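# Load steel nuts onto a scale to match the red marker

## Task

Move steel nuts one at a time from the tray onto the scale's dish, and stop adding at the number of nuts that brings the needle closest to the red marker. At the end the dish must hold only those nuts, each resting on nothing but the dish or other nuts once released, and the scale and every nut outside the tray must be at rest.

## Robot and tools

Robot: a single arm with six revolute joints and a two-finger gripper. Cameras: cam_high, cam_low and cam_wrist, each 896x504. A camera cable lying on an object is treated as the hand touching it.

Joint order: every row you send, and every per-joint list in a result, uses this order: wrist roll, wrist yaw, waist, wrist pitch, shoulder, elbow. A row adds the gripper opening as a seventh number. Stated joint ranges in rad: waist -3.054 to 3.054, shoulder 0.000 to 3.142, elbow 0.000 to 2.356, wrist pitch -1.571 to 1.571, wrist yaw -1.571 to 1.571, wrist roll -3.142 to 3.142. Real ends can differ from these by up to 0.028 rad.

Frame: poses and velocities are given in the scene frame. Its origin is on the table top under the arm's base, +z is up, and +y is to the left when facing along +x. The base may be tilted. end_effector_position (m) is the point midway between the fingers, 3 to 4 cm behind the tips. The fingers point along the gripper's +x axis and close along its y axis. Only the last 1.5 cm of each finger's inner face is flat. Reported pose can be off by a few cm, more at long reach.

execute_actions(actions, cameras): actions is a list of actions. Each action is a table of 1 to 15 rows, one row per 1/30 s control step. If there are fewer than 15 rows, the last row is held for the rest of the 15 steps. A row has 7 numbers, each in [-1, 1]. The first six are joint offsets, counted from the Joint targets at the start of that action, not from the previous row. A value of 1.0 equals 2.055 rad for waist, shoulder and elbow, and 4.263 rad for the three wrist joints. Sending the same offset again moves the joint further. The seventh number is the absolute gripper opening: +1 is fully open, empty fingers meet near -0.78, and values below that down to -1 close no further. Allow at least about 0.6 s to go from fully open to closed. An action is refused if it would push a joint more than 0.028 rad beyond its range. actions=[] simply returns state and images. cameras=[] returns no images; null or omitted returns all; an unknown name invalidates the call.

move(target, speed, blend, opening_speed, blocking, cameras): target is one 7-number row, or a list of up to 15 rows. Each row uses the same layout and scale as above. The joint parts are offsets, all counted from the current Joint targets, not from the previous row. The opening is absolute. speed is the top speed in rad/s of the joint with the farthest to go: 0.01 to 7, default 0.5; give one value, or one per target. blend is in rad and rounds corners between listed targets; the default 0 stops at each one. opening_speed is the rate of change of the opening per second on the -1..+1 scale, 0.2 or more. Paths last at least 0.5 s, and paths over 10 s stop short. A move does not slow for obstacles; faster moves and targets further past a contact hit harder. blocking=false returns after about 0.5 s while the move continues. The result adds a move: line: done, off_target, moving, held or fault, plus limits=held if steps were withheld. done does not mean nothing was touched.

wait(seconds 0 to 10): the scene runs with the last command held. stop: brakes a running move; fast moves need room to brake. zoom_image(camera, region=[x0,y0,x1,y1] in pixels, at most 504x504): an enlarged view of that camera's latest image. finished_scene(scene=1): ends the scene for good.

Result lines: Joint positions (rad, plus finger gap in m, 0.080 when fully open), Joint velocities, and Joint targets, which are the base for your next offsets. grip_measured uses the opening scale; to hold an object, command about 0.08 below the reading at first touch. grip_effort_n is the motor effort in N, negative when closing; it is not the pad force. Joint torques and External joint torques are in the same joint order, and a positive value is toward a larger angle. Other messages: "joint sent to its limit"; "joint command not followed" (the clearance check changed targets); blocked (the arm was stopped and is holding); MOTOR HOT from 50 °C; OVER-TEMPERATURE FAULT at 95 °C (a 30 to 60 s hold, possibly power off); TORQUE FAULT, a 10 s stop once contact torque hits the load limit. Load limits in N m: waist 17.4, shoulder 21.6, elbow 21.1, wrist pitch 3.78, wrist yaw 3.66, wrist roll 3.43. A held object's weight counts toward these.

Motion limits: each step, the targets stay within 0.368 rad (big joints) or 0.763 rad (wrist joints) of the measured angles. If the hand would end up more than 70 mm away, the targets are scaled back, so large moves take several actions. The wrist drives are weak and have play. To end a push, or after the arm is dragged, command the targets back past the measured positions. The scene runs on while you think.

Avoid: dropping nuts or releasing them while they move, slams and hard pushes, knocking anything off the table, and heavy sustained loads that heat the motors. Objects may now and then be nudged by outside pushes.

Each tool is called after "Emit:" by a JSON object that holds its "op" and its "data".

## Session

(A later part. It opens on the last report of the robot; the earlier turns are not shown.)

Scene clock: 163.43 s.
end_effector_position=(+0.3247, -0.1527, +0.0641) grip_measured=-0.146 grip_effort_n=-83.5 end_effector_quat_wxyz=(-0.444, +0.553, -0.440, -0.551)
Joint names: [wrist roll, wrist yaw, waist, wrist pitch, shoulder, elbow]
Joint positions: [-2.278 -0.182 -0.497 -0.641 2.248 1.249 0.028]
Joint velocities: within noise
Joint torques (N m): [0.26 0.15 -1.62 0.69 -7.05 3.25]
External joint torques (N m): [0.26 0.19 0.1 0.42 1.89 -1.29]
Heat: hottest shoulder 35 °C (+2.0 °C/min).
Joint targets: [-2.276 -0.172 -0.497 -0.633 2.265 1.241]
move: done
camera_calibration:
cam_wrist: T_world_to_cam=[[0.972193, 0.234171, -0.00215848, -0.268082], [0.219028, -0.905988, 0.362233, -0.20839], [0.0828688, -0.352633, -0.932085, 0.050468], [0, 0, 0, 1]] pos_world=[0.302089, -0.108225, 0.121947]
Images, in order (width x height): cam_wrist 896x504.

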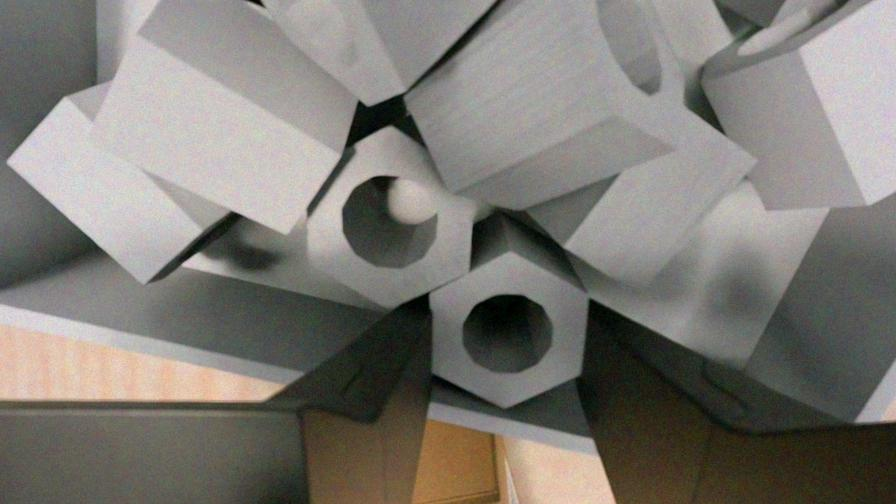

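Emit:
{"op": "move", "data": {"target": [[-0.0082, 0.0004, -0.0171, -0.0749, -0.0924, 0.0680, -0.27], [0.0640, -0.0009, 0.0268, -0.0959, -0.1793, 0.0324, -0.27], [0.2029, -0.0018, 0.3150, -0.0696, -0.3295, -0.1190, -0.27], [0.2092, -0.0015, 0.3280, -0.0292, -0.2936, -0.1645, -0.27]], "speed": [0.4, 0.8, 0.9, 0.35], "blend": [0.05, 0.1, 0.06, 0]}}

Emit:
{"op": "zoom_image", "data": {"camera": "cam_high", "region": [440, 200, 680, 440]}}

Scene clock: 170.13 s.
end_effector_position=(+0.2662, +0.0814, +0.1298) grip_measured=-0.146 grip_effort_n=-83.5 end_effector_quat_wxyz=(+0.496, -0.508, +0.496, +0.500)
Joint names: [wrist roll, wrist yaw, waist, wrist pitch, shoulder, elbow]
Joint positions: [-1.389 -0.172 0.176 -0.762 1.657 0.908 0.028]
Joint velocities: within noise
Joint torques (N m): [0.32 -0.17 -1.11 0.54 -5.65 3.77]
External joint torques (N m): [0.32 -0.13 0.14 0.26 0.36 -1.11]
Heat: hottest shoulder 35 °C (+1.0 °C/min).
Joint targets: [-1.384 -0.179 0.178 -0.757 1.661 0.903]
move: done
camera_calibration:
cam_wrist: T_world_to_cam=[[0.999489, 0.0319214, -0.00168865, -0.256735], [0.0302564, -0.927669, 0.372177, 0.0434914], [0.0103139, -0.372038, -0.92816, 0.219469], [0, 0, 0, 1]] pos_world=[0.253024, 0.130192, 0.187083]

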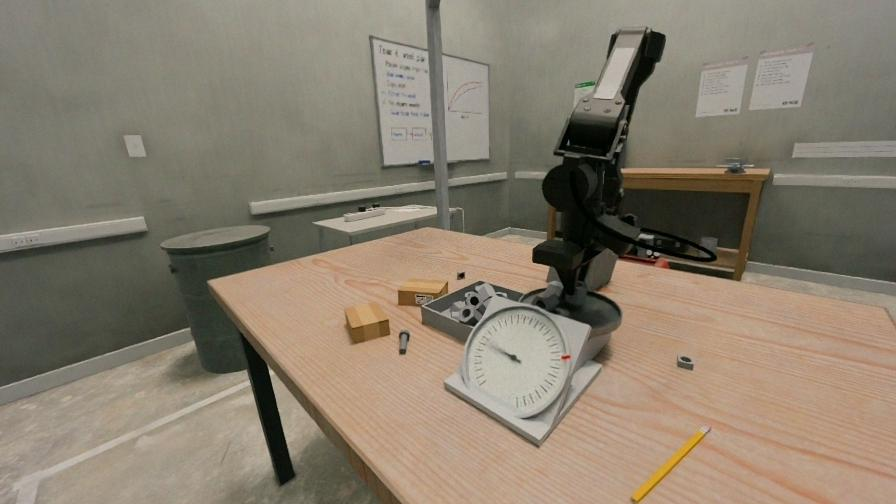

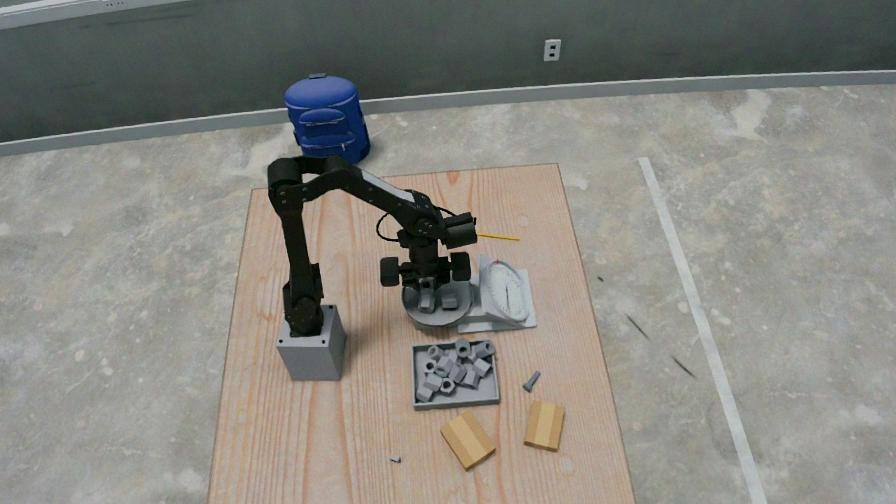

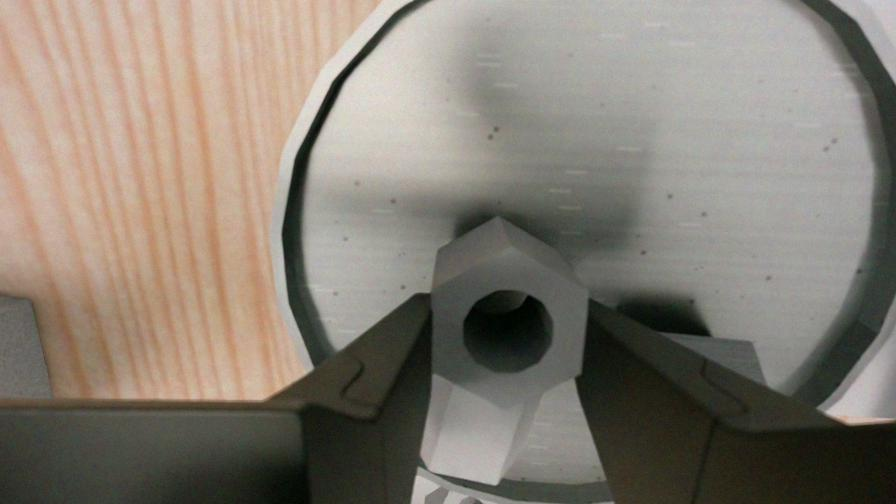

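Scaled by 2.100.

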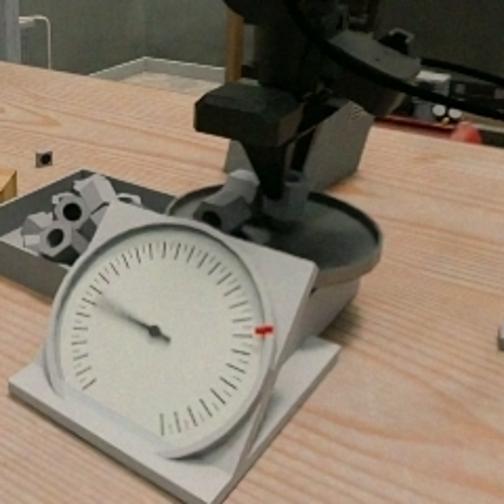

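Emit:
{"op": "move", "data": {"target": [0.0041, 0, 0.0088, -0.0010, 0.0007, 0.0028, -0.27], "speed": 0.1, "cameras": ["cam_wrist", "cam_high"]}}

Emit:
{"op": "zoom_image", "data": {"camera": "cam_high", "region": [462, 270, 602, 410]}}

Scene clock: 172.10 s.
end_effector_position=(+0.2649, +0.0856, +0.1290) grip_measured=-0.146 grip_effort_n=-83.5 end_effector_quat_wxyz=(+0.496, -0.507, +0.497, +0.500)
Joint names: [wrist roll, wrist yaw, waist, wrist pitch, shoulder, elbow]
Joint positions: [-1.372 -0.172 0.192 -0.762 1.657 0.908 0.028]
Joint velocities: within noise
Joint torques (N m): [0.31 -0.12 -0.88 0.2 -5.47 4.47]
External joint torques (N m): [0.31 -0.08 0.34 -0.11 0.56 -0.46]
Heat: hottest shoulder 35 °C (+1.0 °C/min).
Joint targets: [-1.367 -0.179 0.196 -0.761 1.663 0.908]
move: done
camera_calibration:
cam_wrist: T_world_to_cam=[[0.999516, 0.0307729, -0.00455536, -0.255177], [0.0302603, -0.927835, 0.371762, 0.0477787], [0.00721359, -0.37172, -0.928317, 0.22116], [0, 0, 0, 1]] pos_world=[0.252012, 0.134393, 0.186382]
Images, in order (width x height): cam_high 896x504, cam_wrist 896x504.

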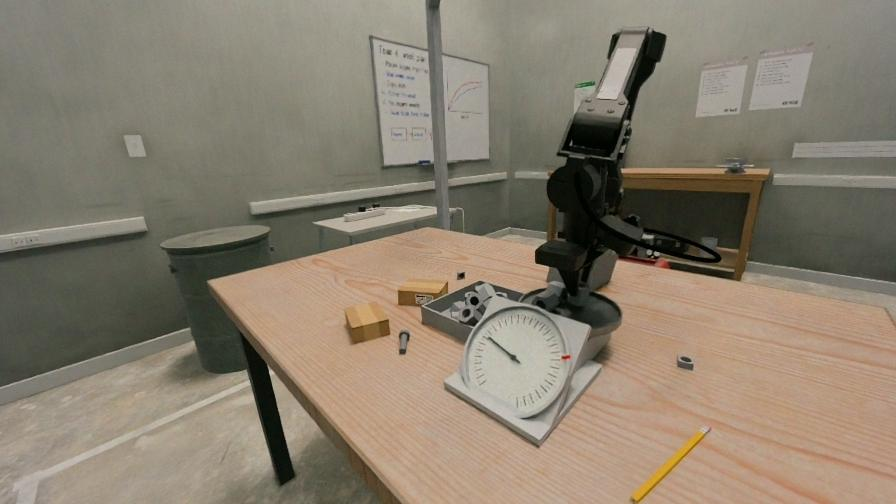

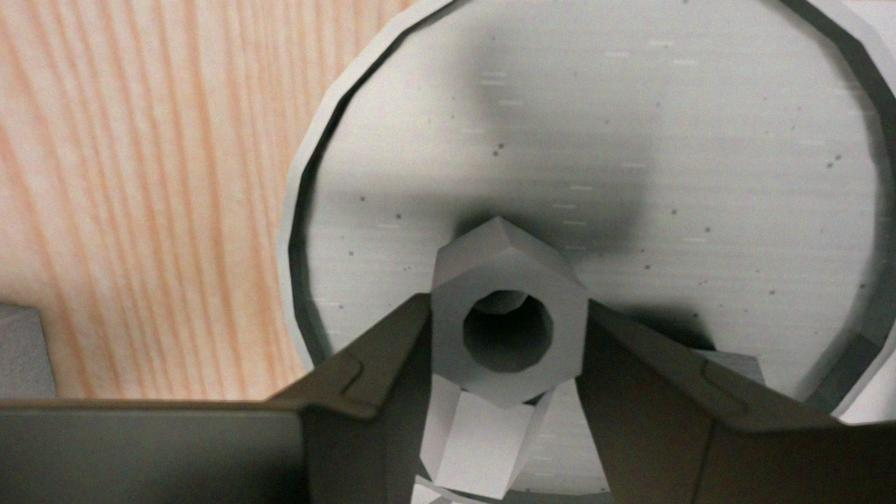

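Scaled by 3.600.

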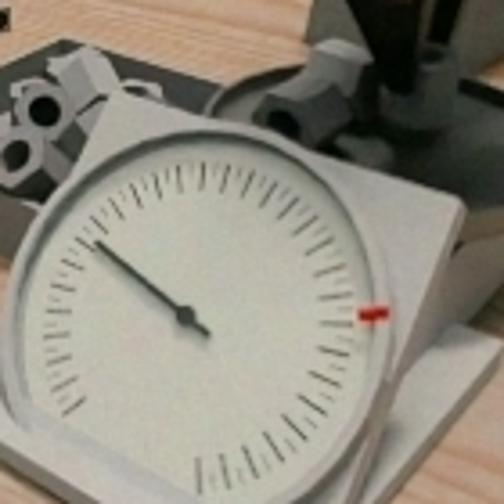

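Emit:
{"op": "move", "data": {"target": [0.0013, 0, 0.0026, 0.0099, 0.0121, -0.0127, -0.27], "speed": 0.12, "cameras": ["cam_wrist", "cam_high"]}}

Emit:
{"op": "zoom_image", "data": {"camera": "cam_high", "region": [462, 270, 602, 410]}}

Scene clock: 173.83 s.
end_effector_position=(+0.2647, +0.0853, +0.1205) grip_measured=-0.146 grip_effort_n=-83.5 end_effector_quat_wxyz=(+0.495, -0.506, +0.498, +0.501)
Joint names: [wrist roll, wrist yaw, waist, wrist pitch, shoulder, elbow]
Joint positions: [-1.366 -0.172 0.197 -0.728 1.678 0.892 0.028]
Joint velocities: within noise
Joint torques (N m): [0.33 -0.12 -0.82 0.78 -5.06 3.36]
External joint torques (N m): [0.33 -0.07 0.37 0.46 1.03 -1.48]
Heat: hottest shoulder 35 °C (+1.0 °C/min).
Joint targets: [-1.361 -0.179 0.201 -0.719 1.688 0.882]
move: done
camera_calibration:
cam_wrist: T_world_to_cam=[[0.999557, 0.0287494, -0.00774373, -0.254362], [0.029566, -0.927731, 0.372078, 0.050764], [0.00351291, -0.372142, -0.928169, 0.214122], [0, 0, 0, 1]] pos_world=[0.251996, 0.134092, 0.177883]
Images, in order (width x height): cam_high 896x504, cam_wrist 896x504.

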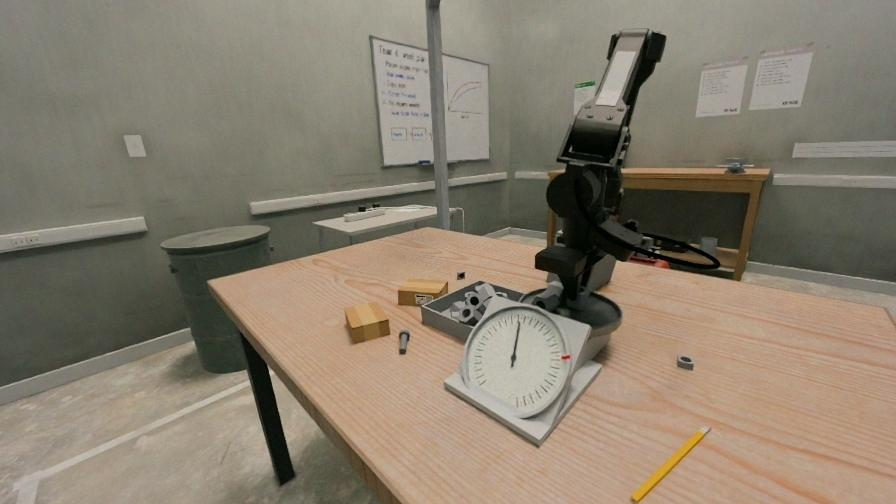

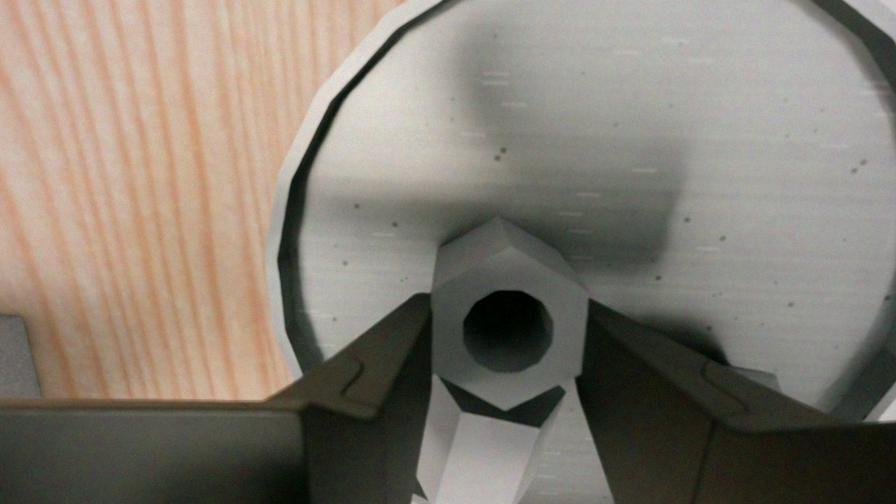

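Scaled by 3.600.

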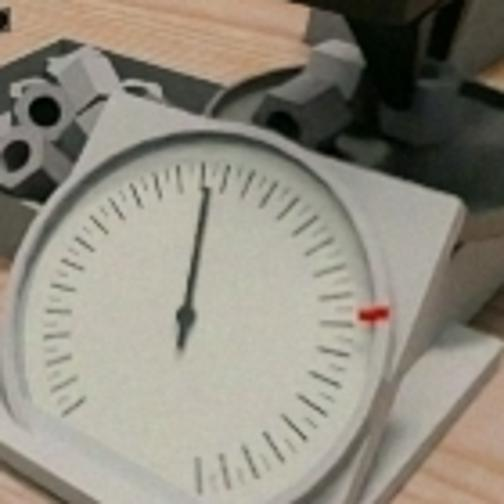

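Emit:
{"op": "move", "data": {"target": [0, 0, 0, 0, 0, 0, 0.05], "opening_speed": 0.5, "cameras": ["cam_high", "cam_wrist"]}}

Emit:
{"op": "zoom_image", "data": {"camera": "cam_high", "region": [462, 300, 582, 420]}}

Scene clock: 175.07 s.
end_effector_position=(+0.2651, +0.0853, +0.1203) grip_measured=+0.047 grip_effort_n=13.3 end_effector_quat_wxyz=(+0.496, -0.506, +0.498, +0.500)
Joint names: [wrist roll, wrist yaw, waist, wrist pitch, shoulder, elbow]
Joint positions: [-1.366 -0.172 0.197 -0.725 1.678 0.892 0.037]
Joint velocities: within noise
Joint torques (N m): [0.32 -0.12 -0.84 0.6 -5.04 3.4]
External joint torques (N m): [0.32 -0.07 0.35 0.3 1.05 -1.41]
Heat: hottest shoulder 35 °C (+1.0 °C/min).
Joint targets: [-1.361 -0.179 0.201 -0.719 1.688 0.882]
move: done
camera_calibration:
cam_wrist: T_world_to_cam=[[0.999561, 0.0291029, -0.00550014, -0.255018], [0.029062, -0.927921, 0.371642, 0.0510646], [0.00571215, -0.371639, -0.92836, 0.213346], [0, 0, 0, 1]] pos_world=[0.252204, 0.134093, 0.177681]
Images, in order (width x height): cam_high 896x504, cam_wrist 896x504.

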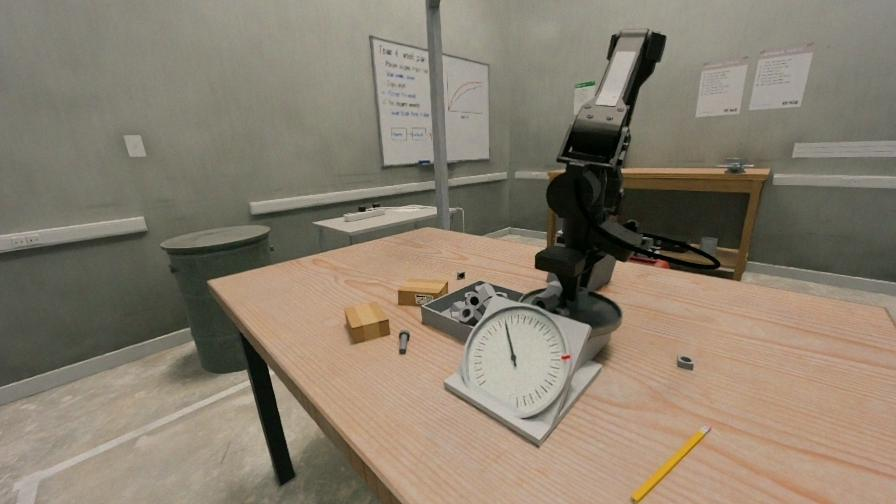

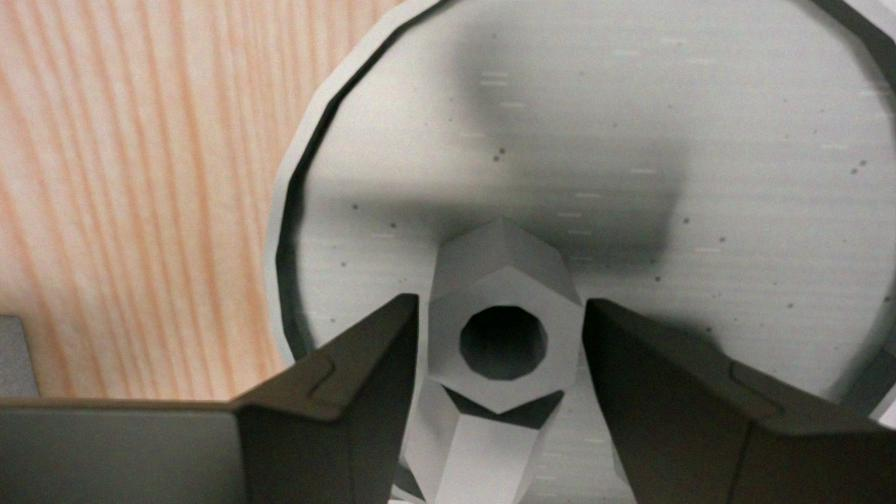

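Scaled by 4.200.

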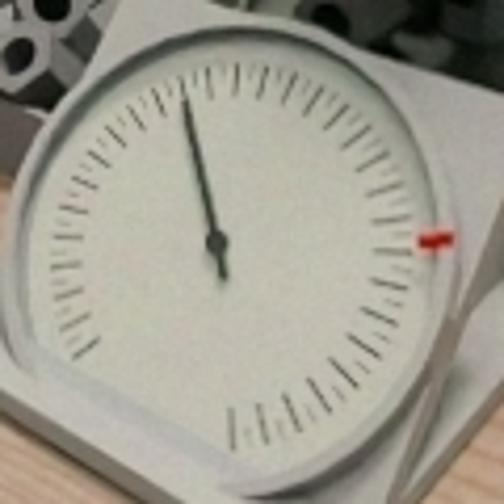

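Emit:
{"op": "move", "data": {"target": [[-0.0094, 0, -0.0200, -0.0494, -0.0488, 0.0557, 0.05], [-0.1506, 0.0007, -0.3129, -0.0758, 0.1015, 0.2071, 0.05]], "speed": [0.3, 0.9], "blend": 0.03}}

Emit:
{"op": "zoom_image", "data": {"camera": "cam_wrist", "region": [260, 20, 520, 340]}}

Emit:
{"op": "zoom_image", "data": {"camera": "cam_wrist", "region": [420, 100, 720, 340]}}

Scene clock: 178.20 s.
end_effector_position=(+0.3086, -0.1000, +0.1897) grip_measured=+0.048 grip_effort_n=12.8 end_effector_quat_wxyz=(+0.502, -0.499, +0.505, +0.494)
Joint names: [wrist roll, wrist yaw, waist, wrist pitch, shoulder, elbow]
Joint positions: [-1.988 -0.172 -0.442 -1.043 1.884 1.298 0.037]
Joint velocities: within noise
Joint torques (N m): [-0.39 -0.01 -1.37 0.07 -6.17 5.98]
External joint torques (N m): [-0.39 0.03 0.16 -0.25 1.32 0.36]
Heat: hottest shoulder 35 °C (+1.0 °C/min).
Joint targets: [-2.003 -0.176 -0.442 -1.042 1.896 1.308]
move: done
camera_calibration:
cam_wrist: T_world_to_cam=[[0.999969, 0.00212212, -0.00755296, -0.295225], [0.00477776, -0.928333, 0.371719, -0.140427], [-0.00622283, -0.371744, -0.928314, 0.212334], [0, 0, 0, 1]] pos_world=[0.297209, -0.0508032, 0.247082]

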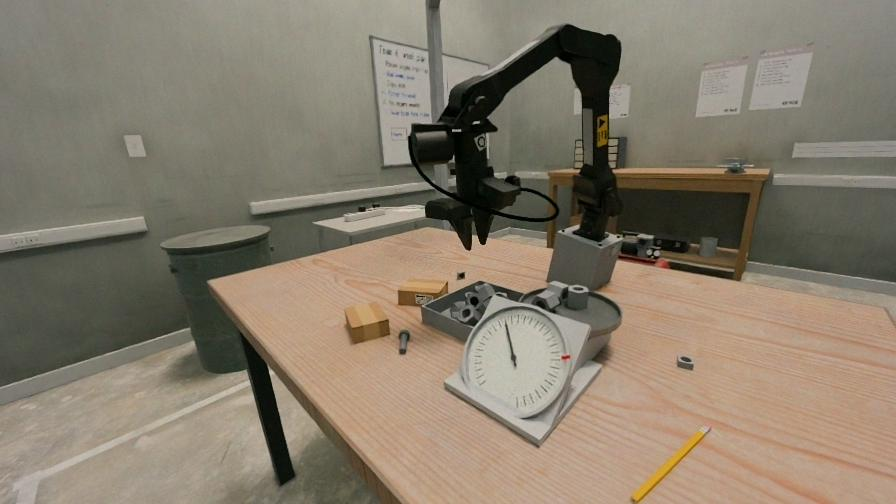

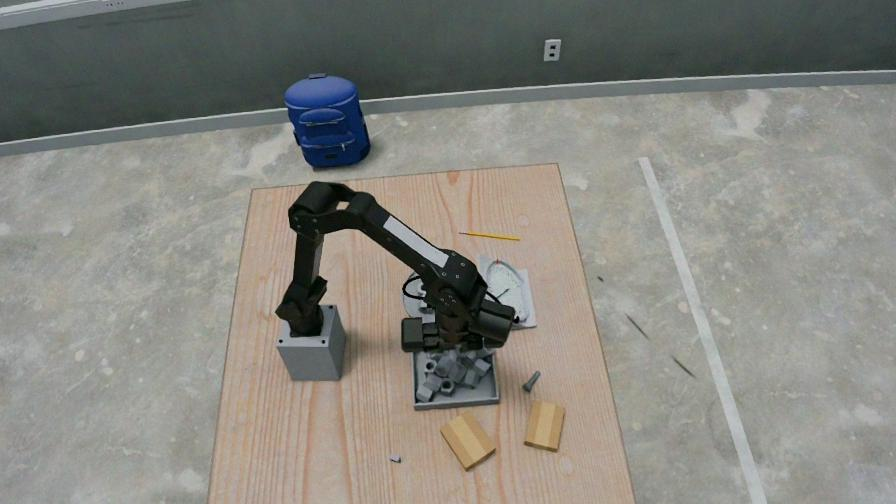

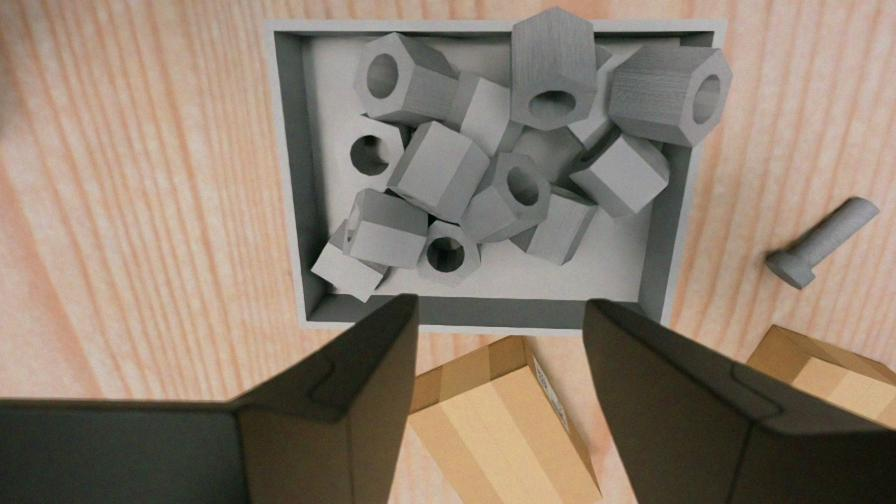

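Scaled by 1.575.

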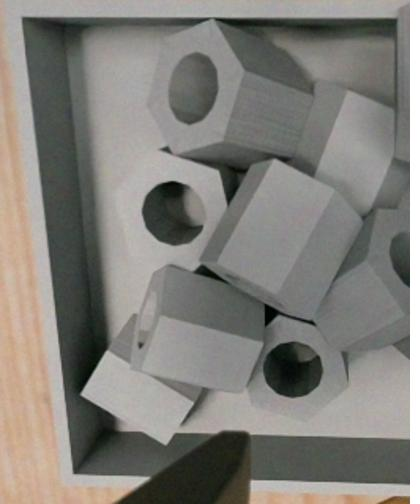

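Scaled by 1.680.

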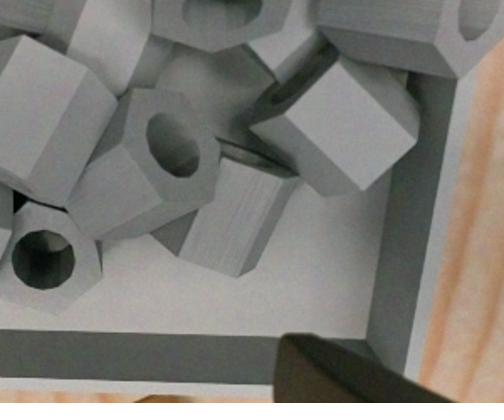

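Emit:
{"op": "zoom_image", "data": {"camera": "cam_wrist", "region": [500, 0, 740, 280]}}

Emit:
{"op": "zoom_image", "data": {"camera": "cam_wrist", "region": [440, 120, 620, 290]}}

Scaled by 1.800.

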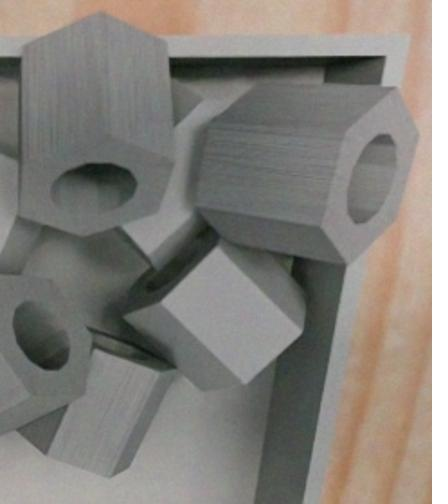

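Scaled by 2.800.

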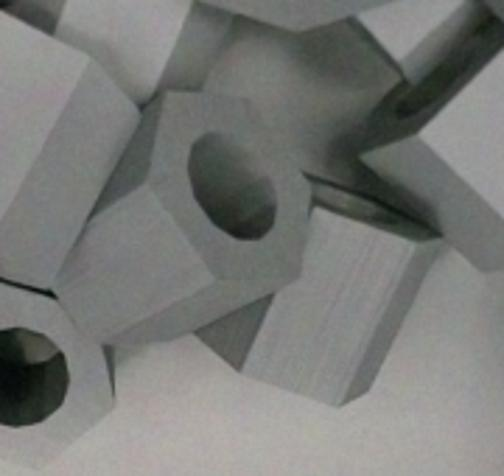

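Emit:
{"op": "zoom_image", "data": {"camera": "cam_wrist", "region": [390, 200, 510, 310]}}

Scaled by 4.200.

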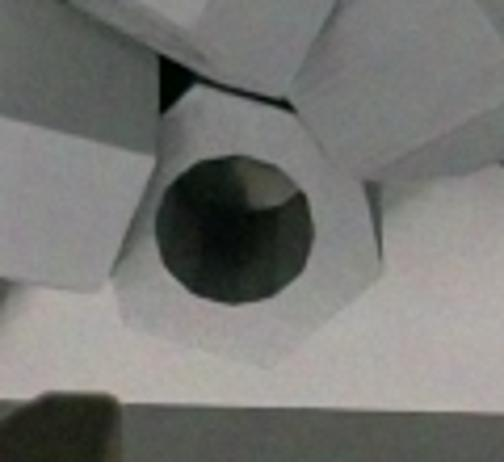

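Emit:
{"op": "move", "data": {"target": [0.4152, -0.0021, 0.0993, 0.0535, 0.1416, 0.0501, 0.17], "speed": 1.2, "cameras": ["cam_wrist", "cam_high"]}}

Emit:
{"op": "zoom_image", "data": {"camera": "cam_wrist", "region": [340, 100, 680, 420]}}

Scene clock: 204.47 s.
end_effector_position=(+0.3781, -0.0639, +0.1038) grip_measured=+0.168 grip_effort_n=12.8 end_effector_quat_wxyz=(+0.707, -0.012, +0.707, +0.002)
Joint names: [wrist roll, wrist yaw, waist, wrist pitch, shoulder, elbow]
Joint positions: [-0.247 -0.174 -0.241 -0.82 2.174 1.401 0.043]
Joint velocities: within noise
Joint torques (N m): [0.37 -0.3 -1.61 0.68 -7.96 5.56]
External joint torques (N m): [0.37 -0.3 0.31 0.31 1.33 0.42]
Heat: hottest shoulder 35 °C (+0.0 °C/min).
Joint targets: [-0.233 -0.185 -0.238 -0.814 2.187 1.411]
move: done
camera_calibration:
cam_wrist: T_world_to_cam=[[0.0364779, -0.99932, 0.00529988, -0.0664317], [-0.930779, -0.0320446, 0.364175, 0.336406], [-0.363757, -0.0182173, -0.931316, 0.304528], [0, 0, 0, 1]] pos_world=[0.426317, -0.0500589, 0.161453]
Images, in order (width x height): cam_high 896x504, cam_wrist 896x504.

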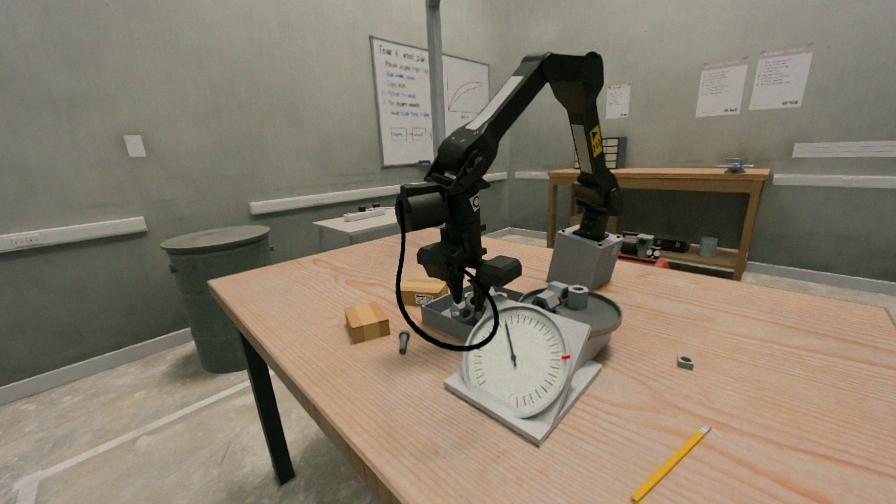

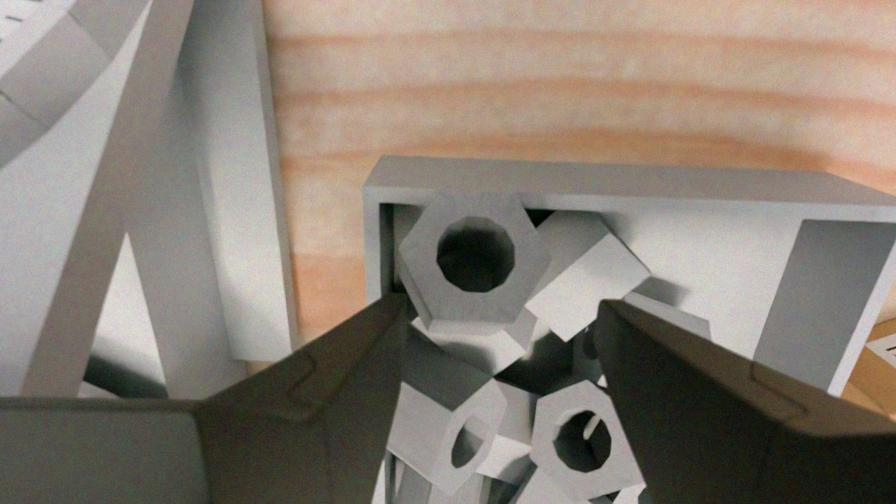

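Scaled by 1.482.

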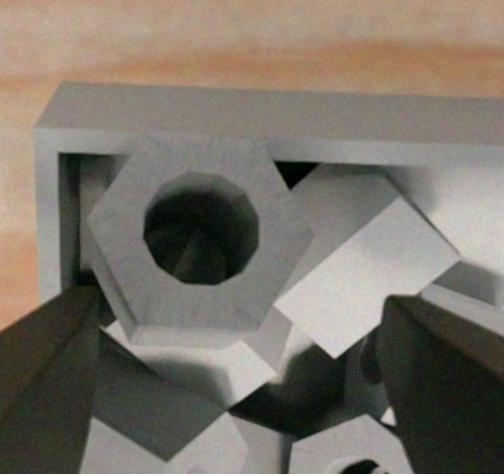

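Emit:
{"op": "move", "data": {"target": [[0.0242, 0, 0.0092, 0, 0, 0, 0.0655], [0.0293, 0, 0.0134, 0.0167, 0.0178, -0.0240, 0.0655]], "speed": [0.3, 0.15], "cameras": ["cam_wrist", "cam_high"]}}

Emit:
{"op": "zoom_image", "data": {"camera": "cam_wrist", "region": [340, 140, 680, 460]}}

Scene clock: 212.70 s.
end_effector_position=(+0.3787, -0.0577, +0.0819) grip_measured=+0.068 grip_effort_n=-14.2 end_effector_quat_wxyz=(+0.706, +0.023, +0.707, -0.033)
Joint names: [wrist roll, wrist yaw, waist, wrist pitch, shoulder, elbow]
Joint positions: [-0.122 -0.174 -0.214 -0.75 2.211 1.371 0.038]
Joint velocities: within noise
Joint torques (N m): [0.38 -0.29 -1.62 0.68 -8.1 3.45]
External joint torques (N m): [0.38 -0.3 0.32 0.34 1.28 -1.44]
Heat: hottest shoulder 35 °C (+0.0 °C/min).
Joint targets: [-0.108 -0.185 -0.210 -0.743 2.224 1.362]
move: done
camera_calibration:
cam_wrist: T_world_to_cam=[[-0.0625072, -0.99803, 0.00547056, -0.0226471], [-0.929134, 0.0601918, 0.364812, 0.349724], [-0.364422, 0.0177205, -0.931065, 0.286784], [0, 0, 0, 1]] pos_world=[0.428035, -0.0487349, 0.139555]
Images, in order (width x height): cam_high 896x504, cam_wrist 896x504.

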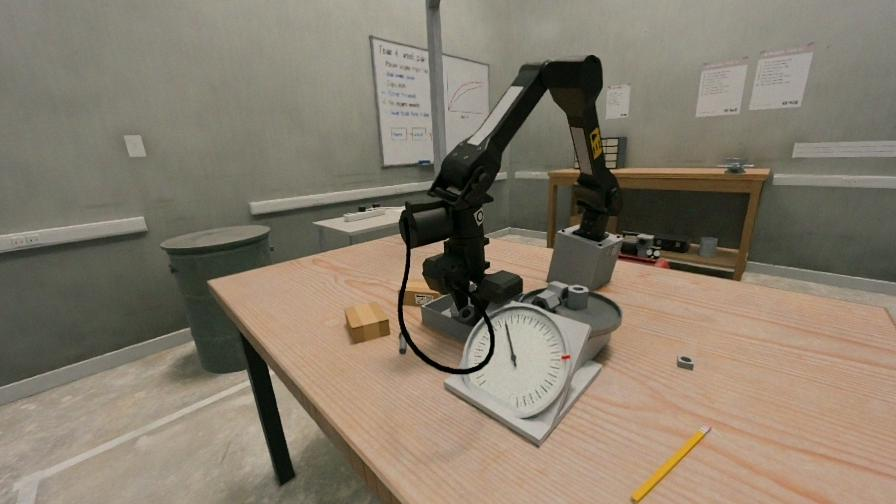

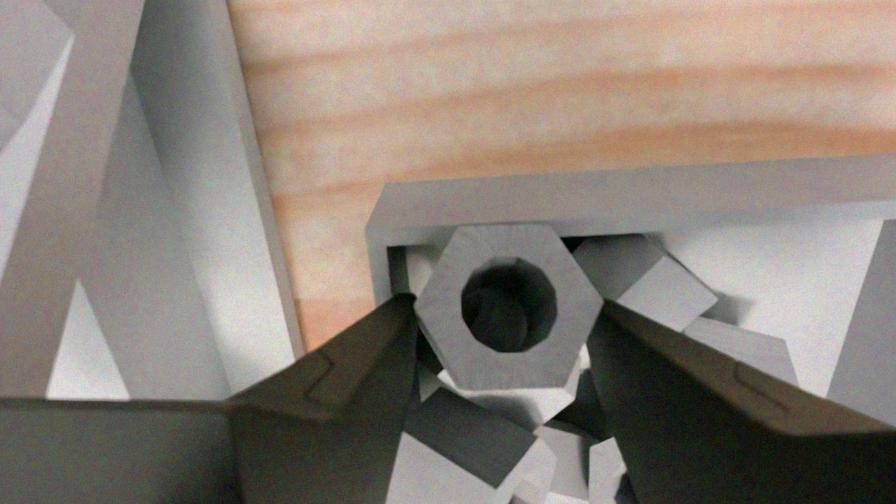

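Scaled by 1.482.

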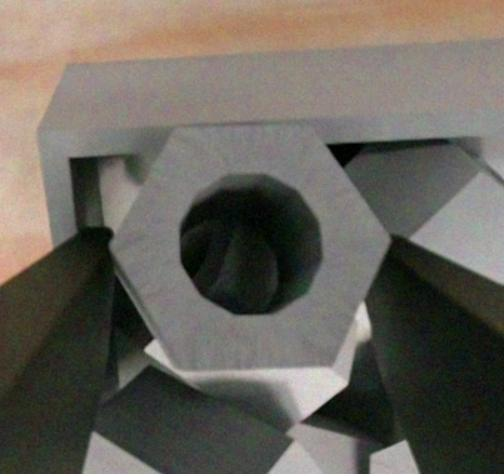

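Emit:
{"op": "move", "data": {"target": [[0, 0, 0.0008, 0.0019, 0.0039, 0, 0.0655], [0, 0, 0.0008, 0.0019, 0.0039, 0, -0.25]], "speed": 0.1, "opening_speed": 0.5, "cameras": ["cam_wrist"]}}

Scene clock: 215.67 s.
end_effector_position=(+0.3796, -0.0569, +0.0794) grip_measured=-0.061 grip_effort_n=-83.5 end_effector_quat_wxyz=(+0.707, +0.023, +0.706, -0.031)
Joint names: [wrist roll, wrist yaw, waist, wrist pitch, shoulder, elbow]
Joint positions: [-0.122 -0.177 -0.212 -0.742 2.218 1.371 0.032]
Joint velocities: within noise
Joint torques (N m): [0.37 -0.26 -1.62 0.71 -7.98 3.44]
External joint torques (N m): [0.37 -0.26 0.31 0.35 1.45 -1.49]
Heat: hottest shoulder 35 °C (+0.0 °C/min).
Joint targets: [-0.108 -0.185 -0.209 -0.735 2.232 1.362]
move: done
camera_calibration:
cam_wrist: T_world_to_cam=[[-0.0600921, -0.99819, 0.00251917, -0.0225231], [-0.929759, 0.0568905, 0.363746, 0.351561], [-0.363231, 0.019516, -0.931495, 0.284461], [0, 0, 0, 1]] pos_world=[0.428838, -0.0480344, 0.137152]
Images, in order (width x height): cam_wrist 896x504.

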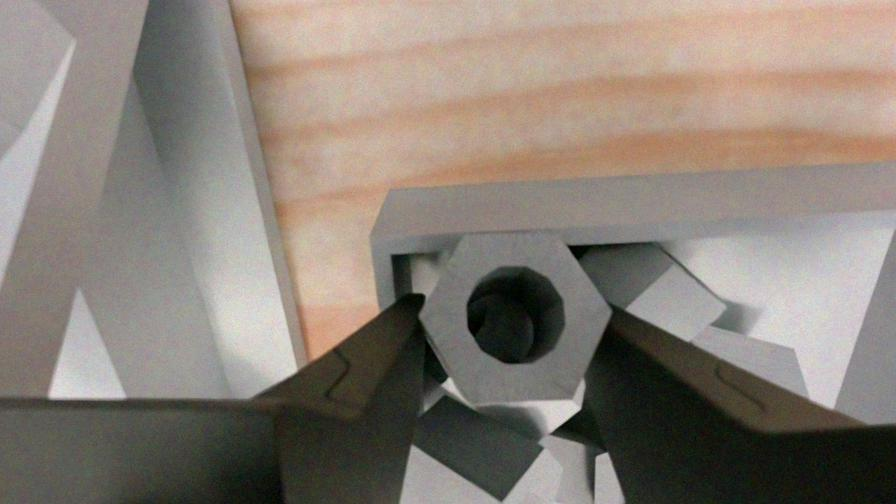

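Emit:
{"op": "move", "data": {"target": [[-0.0178, 0, -0.0369, -0.0985, -0.0890, 0.1166, -0.25], [-0.0755, 0.0021, -0.1134, -0.0720, -0.1633, -0.0265, -0.25], [-0.4321, 0.0021, -0.1134, -0.0720, -0.1633, -0.0265, -0.25], [-0.3922, -0.1252, 0.0254, -0.0615, -0.1829, -0.0954, -0.25]], "speed": [0.4, 0.8, 1.5, 0.8], "blend": [0.06, 0.1, 0.15, 0]}}

Emit:
{"op": "zoom_image", "data": {"camera": "cam_high", "region": [440, 180, 680, 420]}}

Scene clock: 231.20 s.
end_effector_position=(+0.3144, +0.0641, +0.1688) grip_measured=-0.061 grip_effort_n=-83.5 end_effector_quat_wxyz=(+0.605, -0.359, +0.350, +0.619)
Joint names: [wrist roll, wrist yaw, waist, wrist pitch, shoulder, elbow]
Joint positions: [-1.784 -0.702 -0.157 -0.994 1.868 1.174 0.032]
Joint velocities: within noise
Joint torques (N m): [0.33 -0.89 -1.43 0.2 -8.92 3.67]
External joint torques (N m): [0.33 -0.52 0.14 0.07 -1.66 -1.41]
Heat: hottest shoulder 36 °C (+1.0 °C/min).
Joint targets: [-1.780 -0.718 -0.157 -0.997 1.856 1.165]
move: done
camera_calibration:
cam_wrist: T_world_to_cam=[[0.999105, 0.0423042, 0.000273891, -0.305142], [0.0418817, -0.988173, -0.147512, 0.099399], [-0.00596972, 0.147391, -0.98906, 0.230792], [0, 0, 0, 1]] pos_world=[0.302083, 0.0771155, 0.243013]

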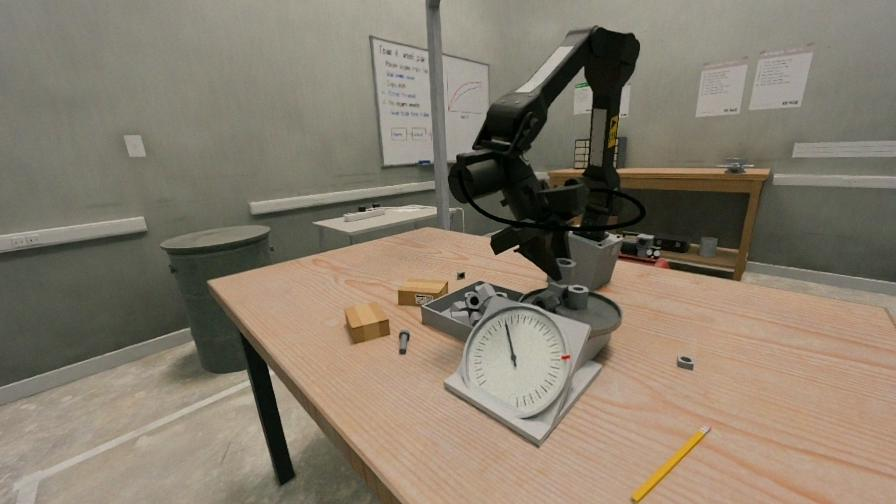

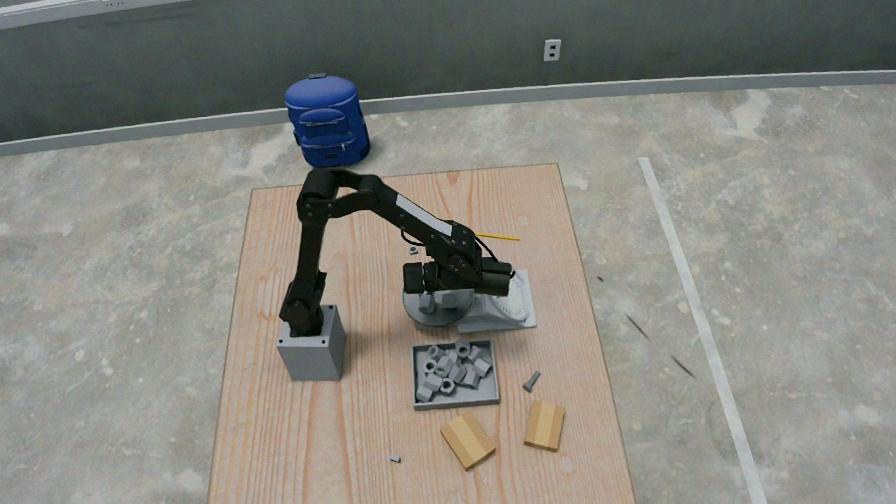

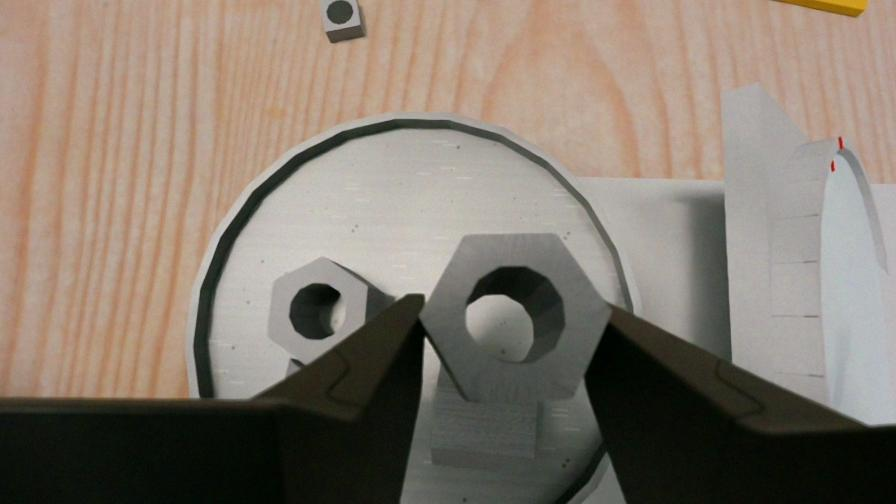

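Scaled by 2.100.

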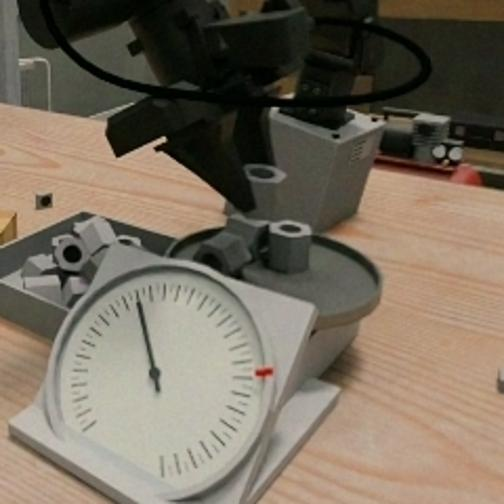

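Emit:
{"op": "move", "data": {"target": [0.0103, -0.0047, 0.0161, 0.0535, 0.0558, -0.0491, -0.25], "speed": 0.3}}

Emit:
{"op": "zoom_image", "data": {"camera": "cam_high", "region": [440, 180, 680, 420]}}

Scene clock: 236.60 s.
end_effector_position=(+0.3143, +0.0682, +0.1205) grip_measured=-0.061 grip_effort_n=-83.5 end_effector_quat_wxyz=(+0.610, -0.351, +0.343, +0.622)
Joint names: [wrist roll, wrist yaw, waist, wrist pitch, shoulder, elbow]
Joint positions: [-1.74 -0.729 -0.124 -0.778 1.958 1.074 0.032]
Joint velocities: within noise
Joint torques (N m): [0.32 -0.59 -1.52 0.53 -6.15 3.23]
External joint torques (N m): [0.32 -0.21 0.04 0.37 1.27 -1.33]
Heat: hottest shoulder 37 °C (+2.0 °C/min).
Joint targets: [-1.736 -0.739 -0.124 -0.769 1.971 1.065]
move: done
camera_calibration:
cam_wrist: T_world_to_cam=[[0.999259, 0.0384673, 0.00163826, -0.305134], [0.0381795, -0.984488, -0.171247, 0.100144], [-0.00497458, 0.171183, -0.985227, 0.17999], [0, 0, 0, 1]] pos_world=[0.30198, 0.0795172, 0.194981]

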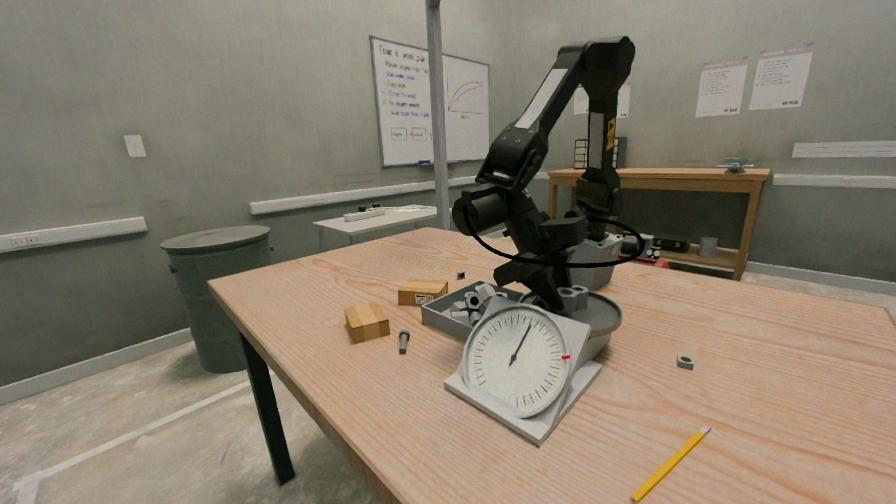

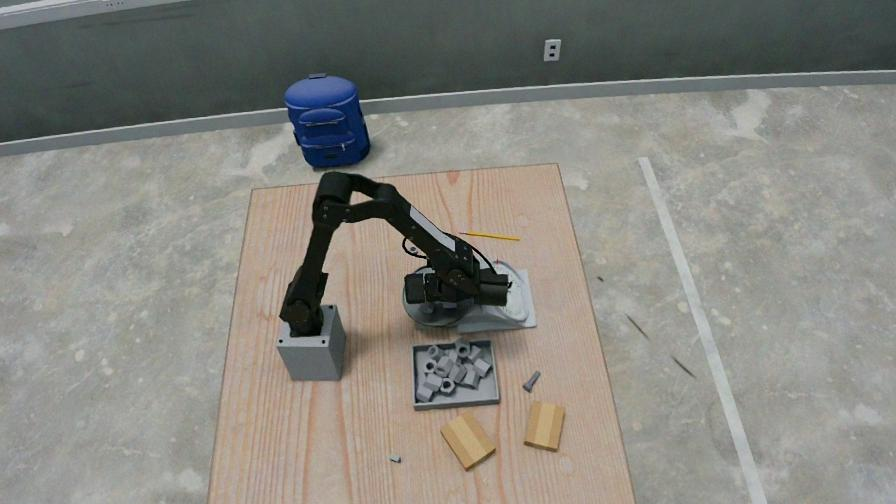

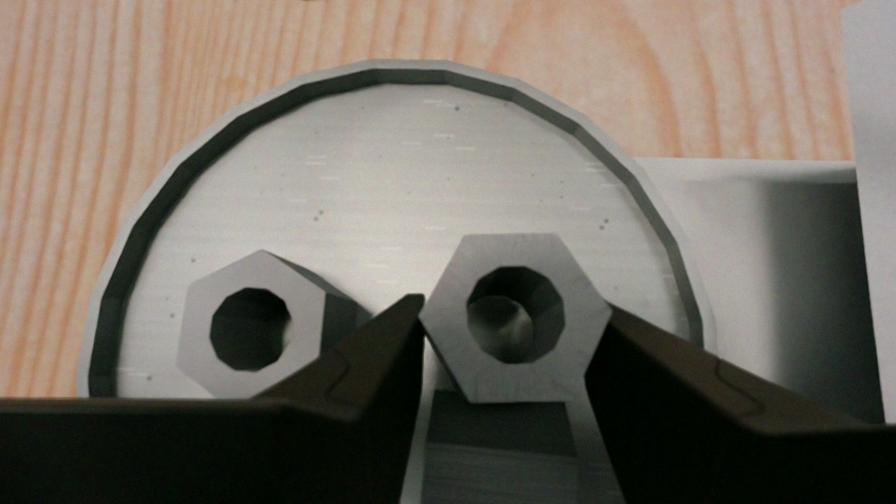

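Scaled by 2.100.

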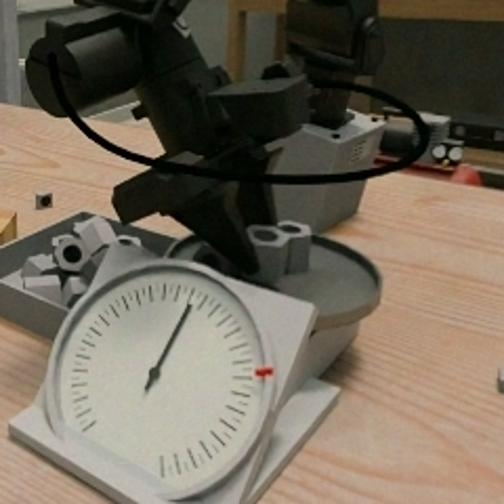

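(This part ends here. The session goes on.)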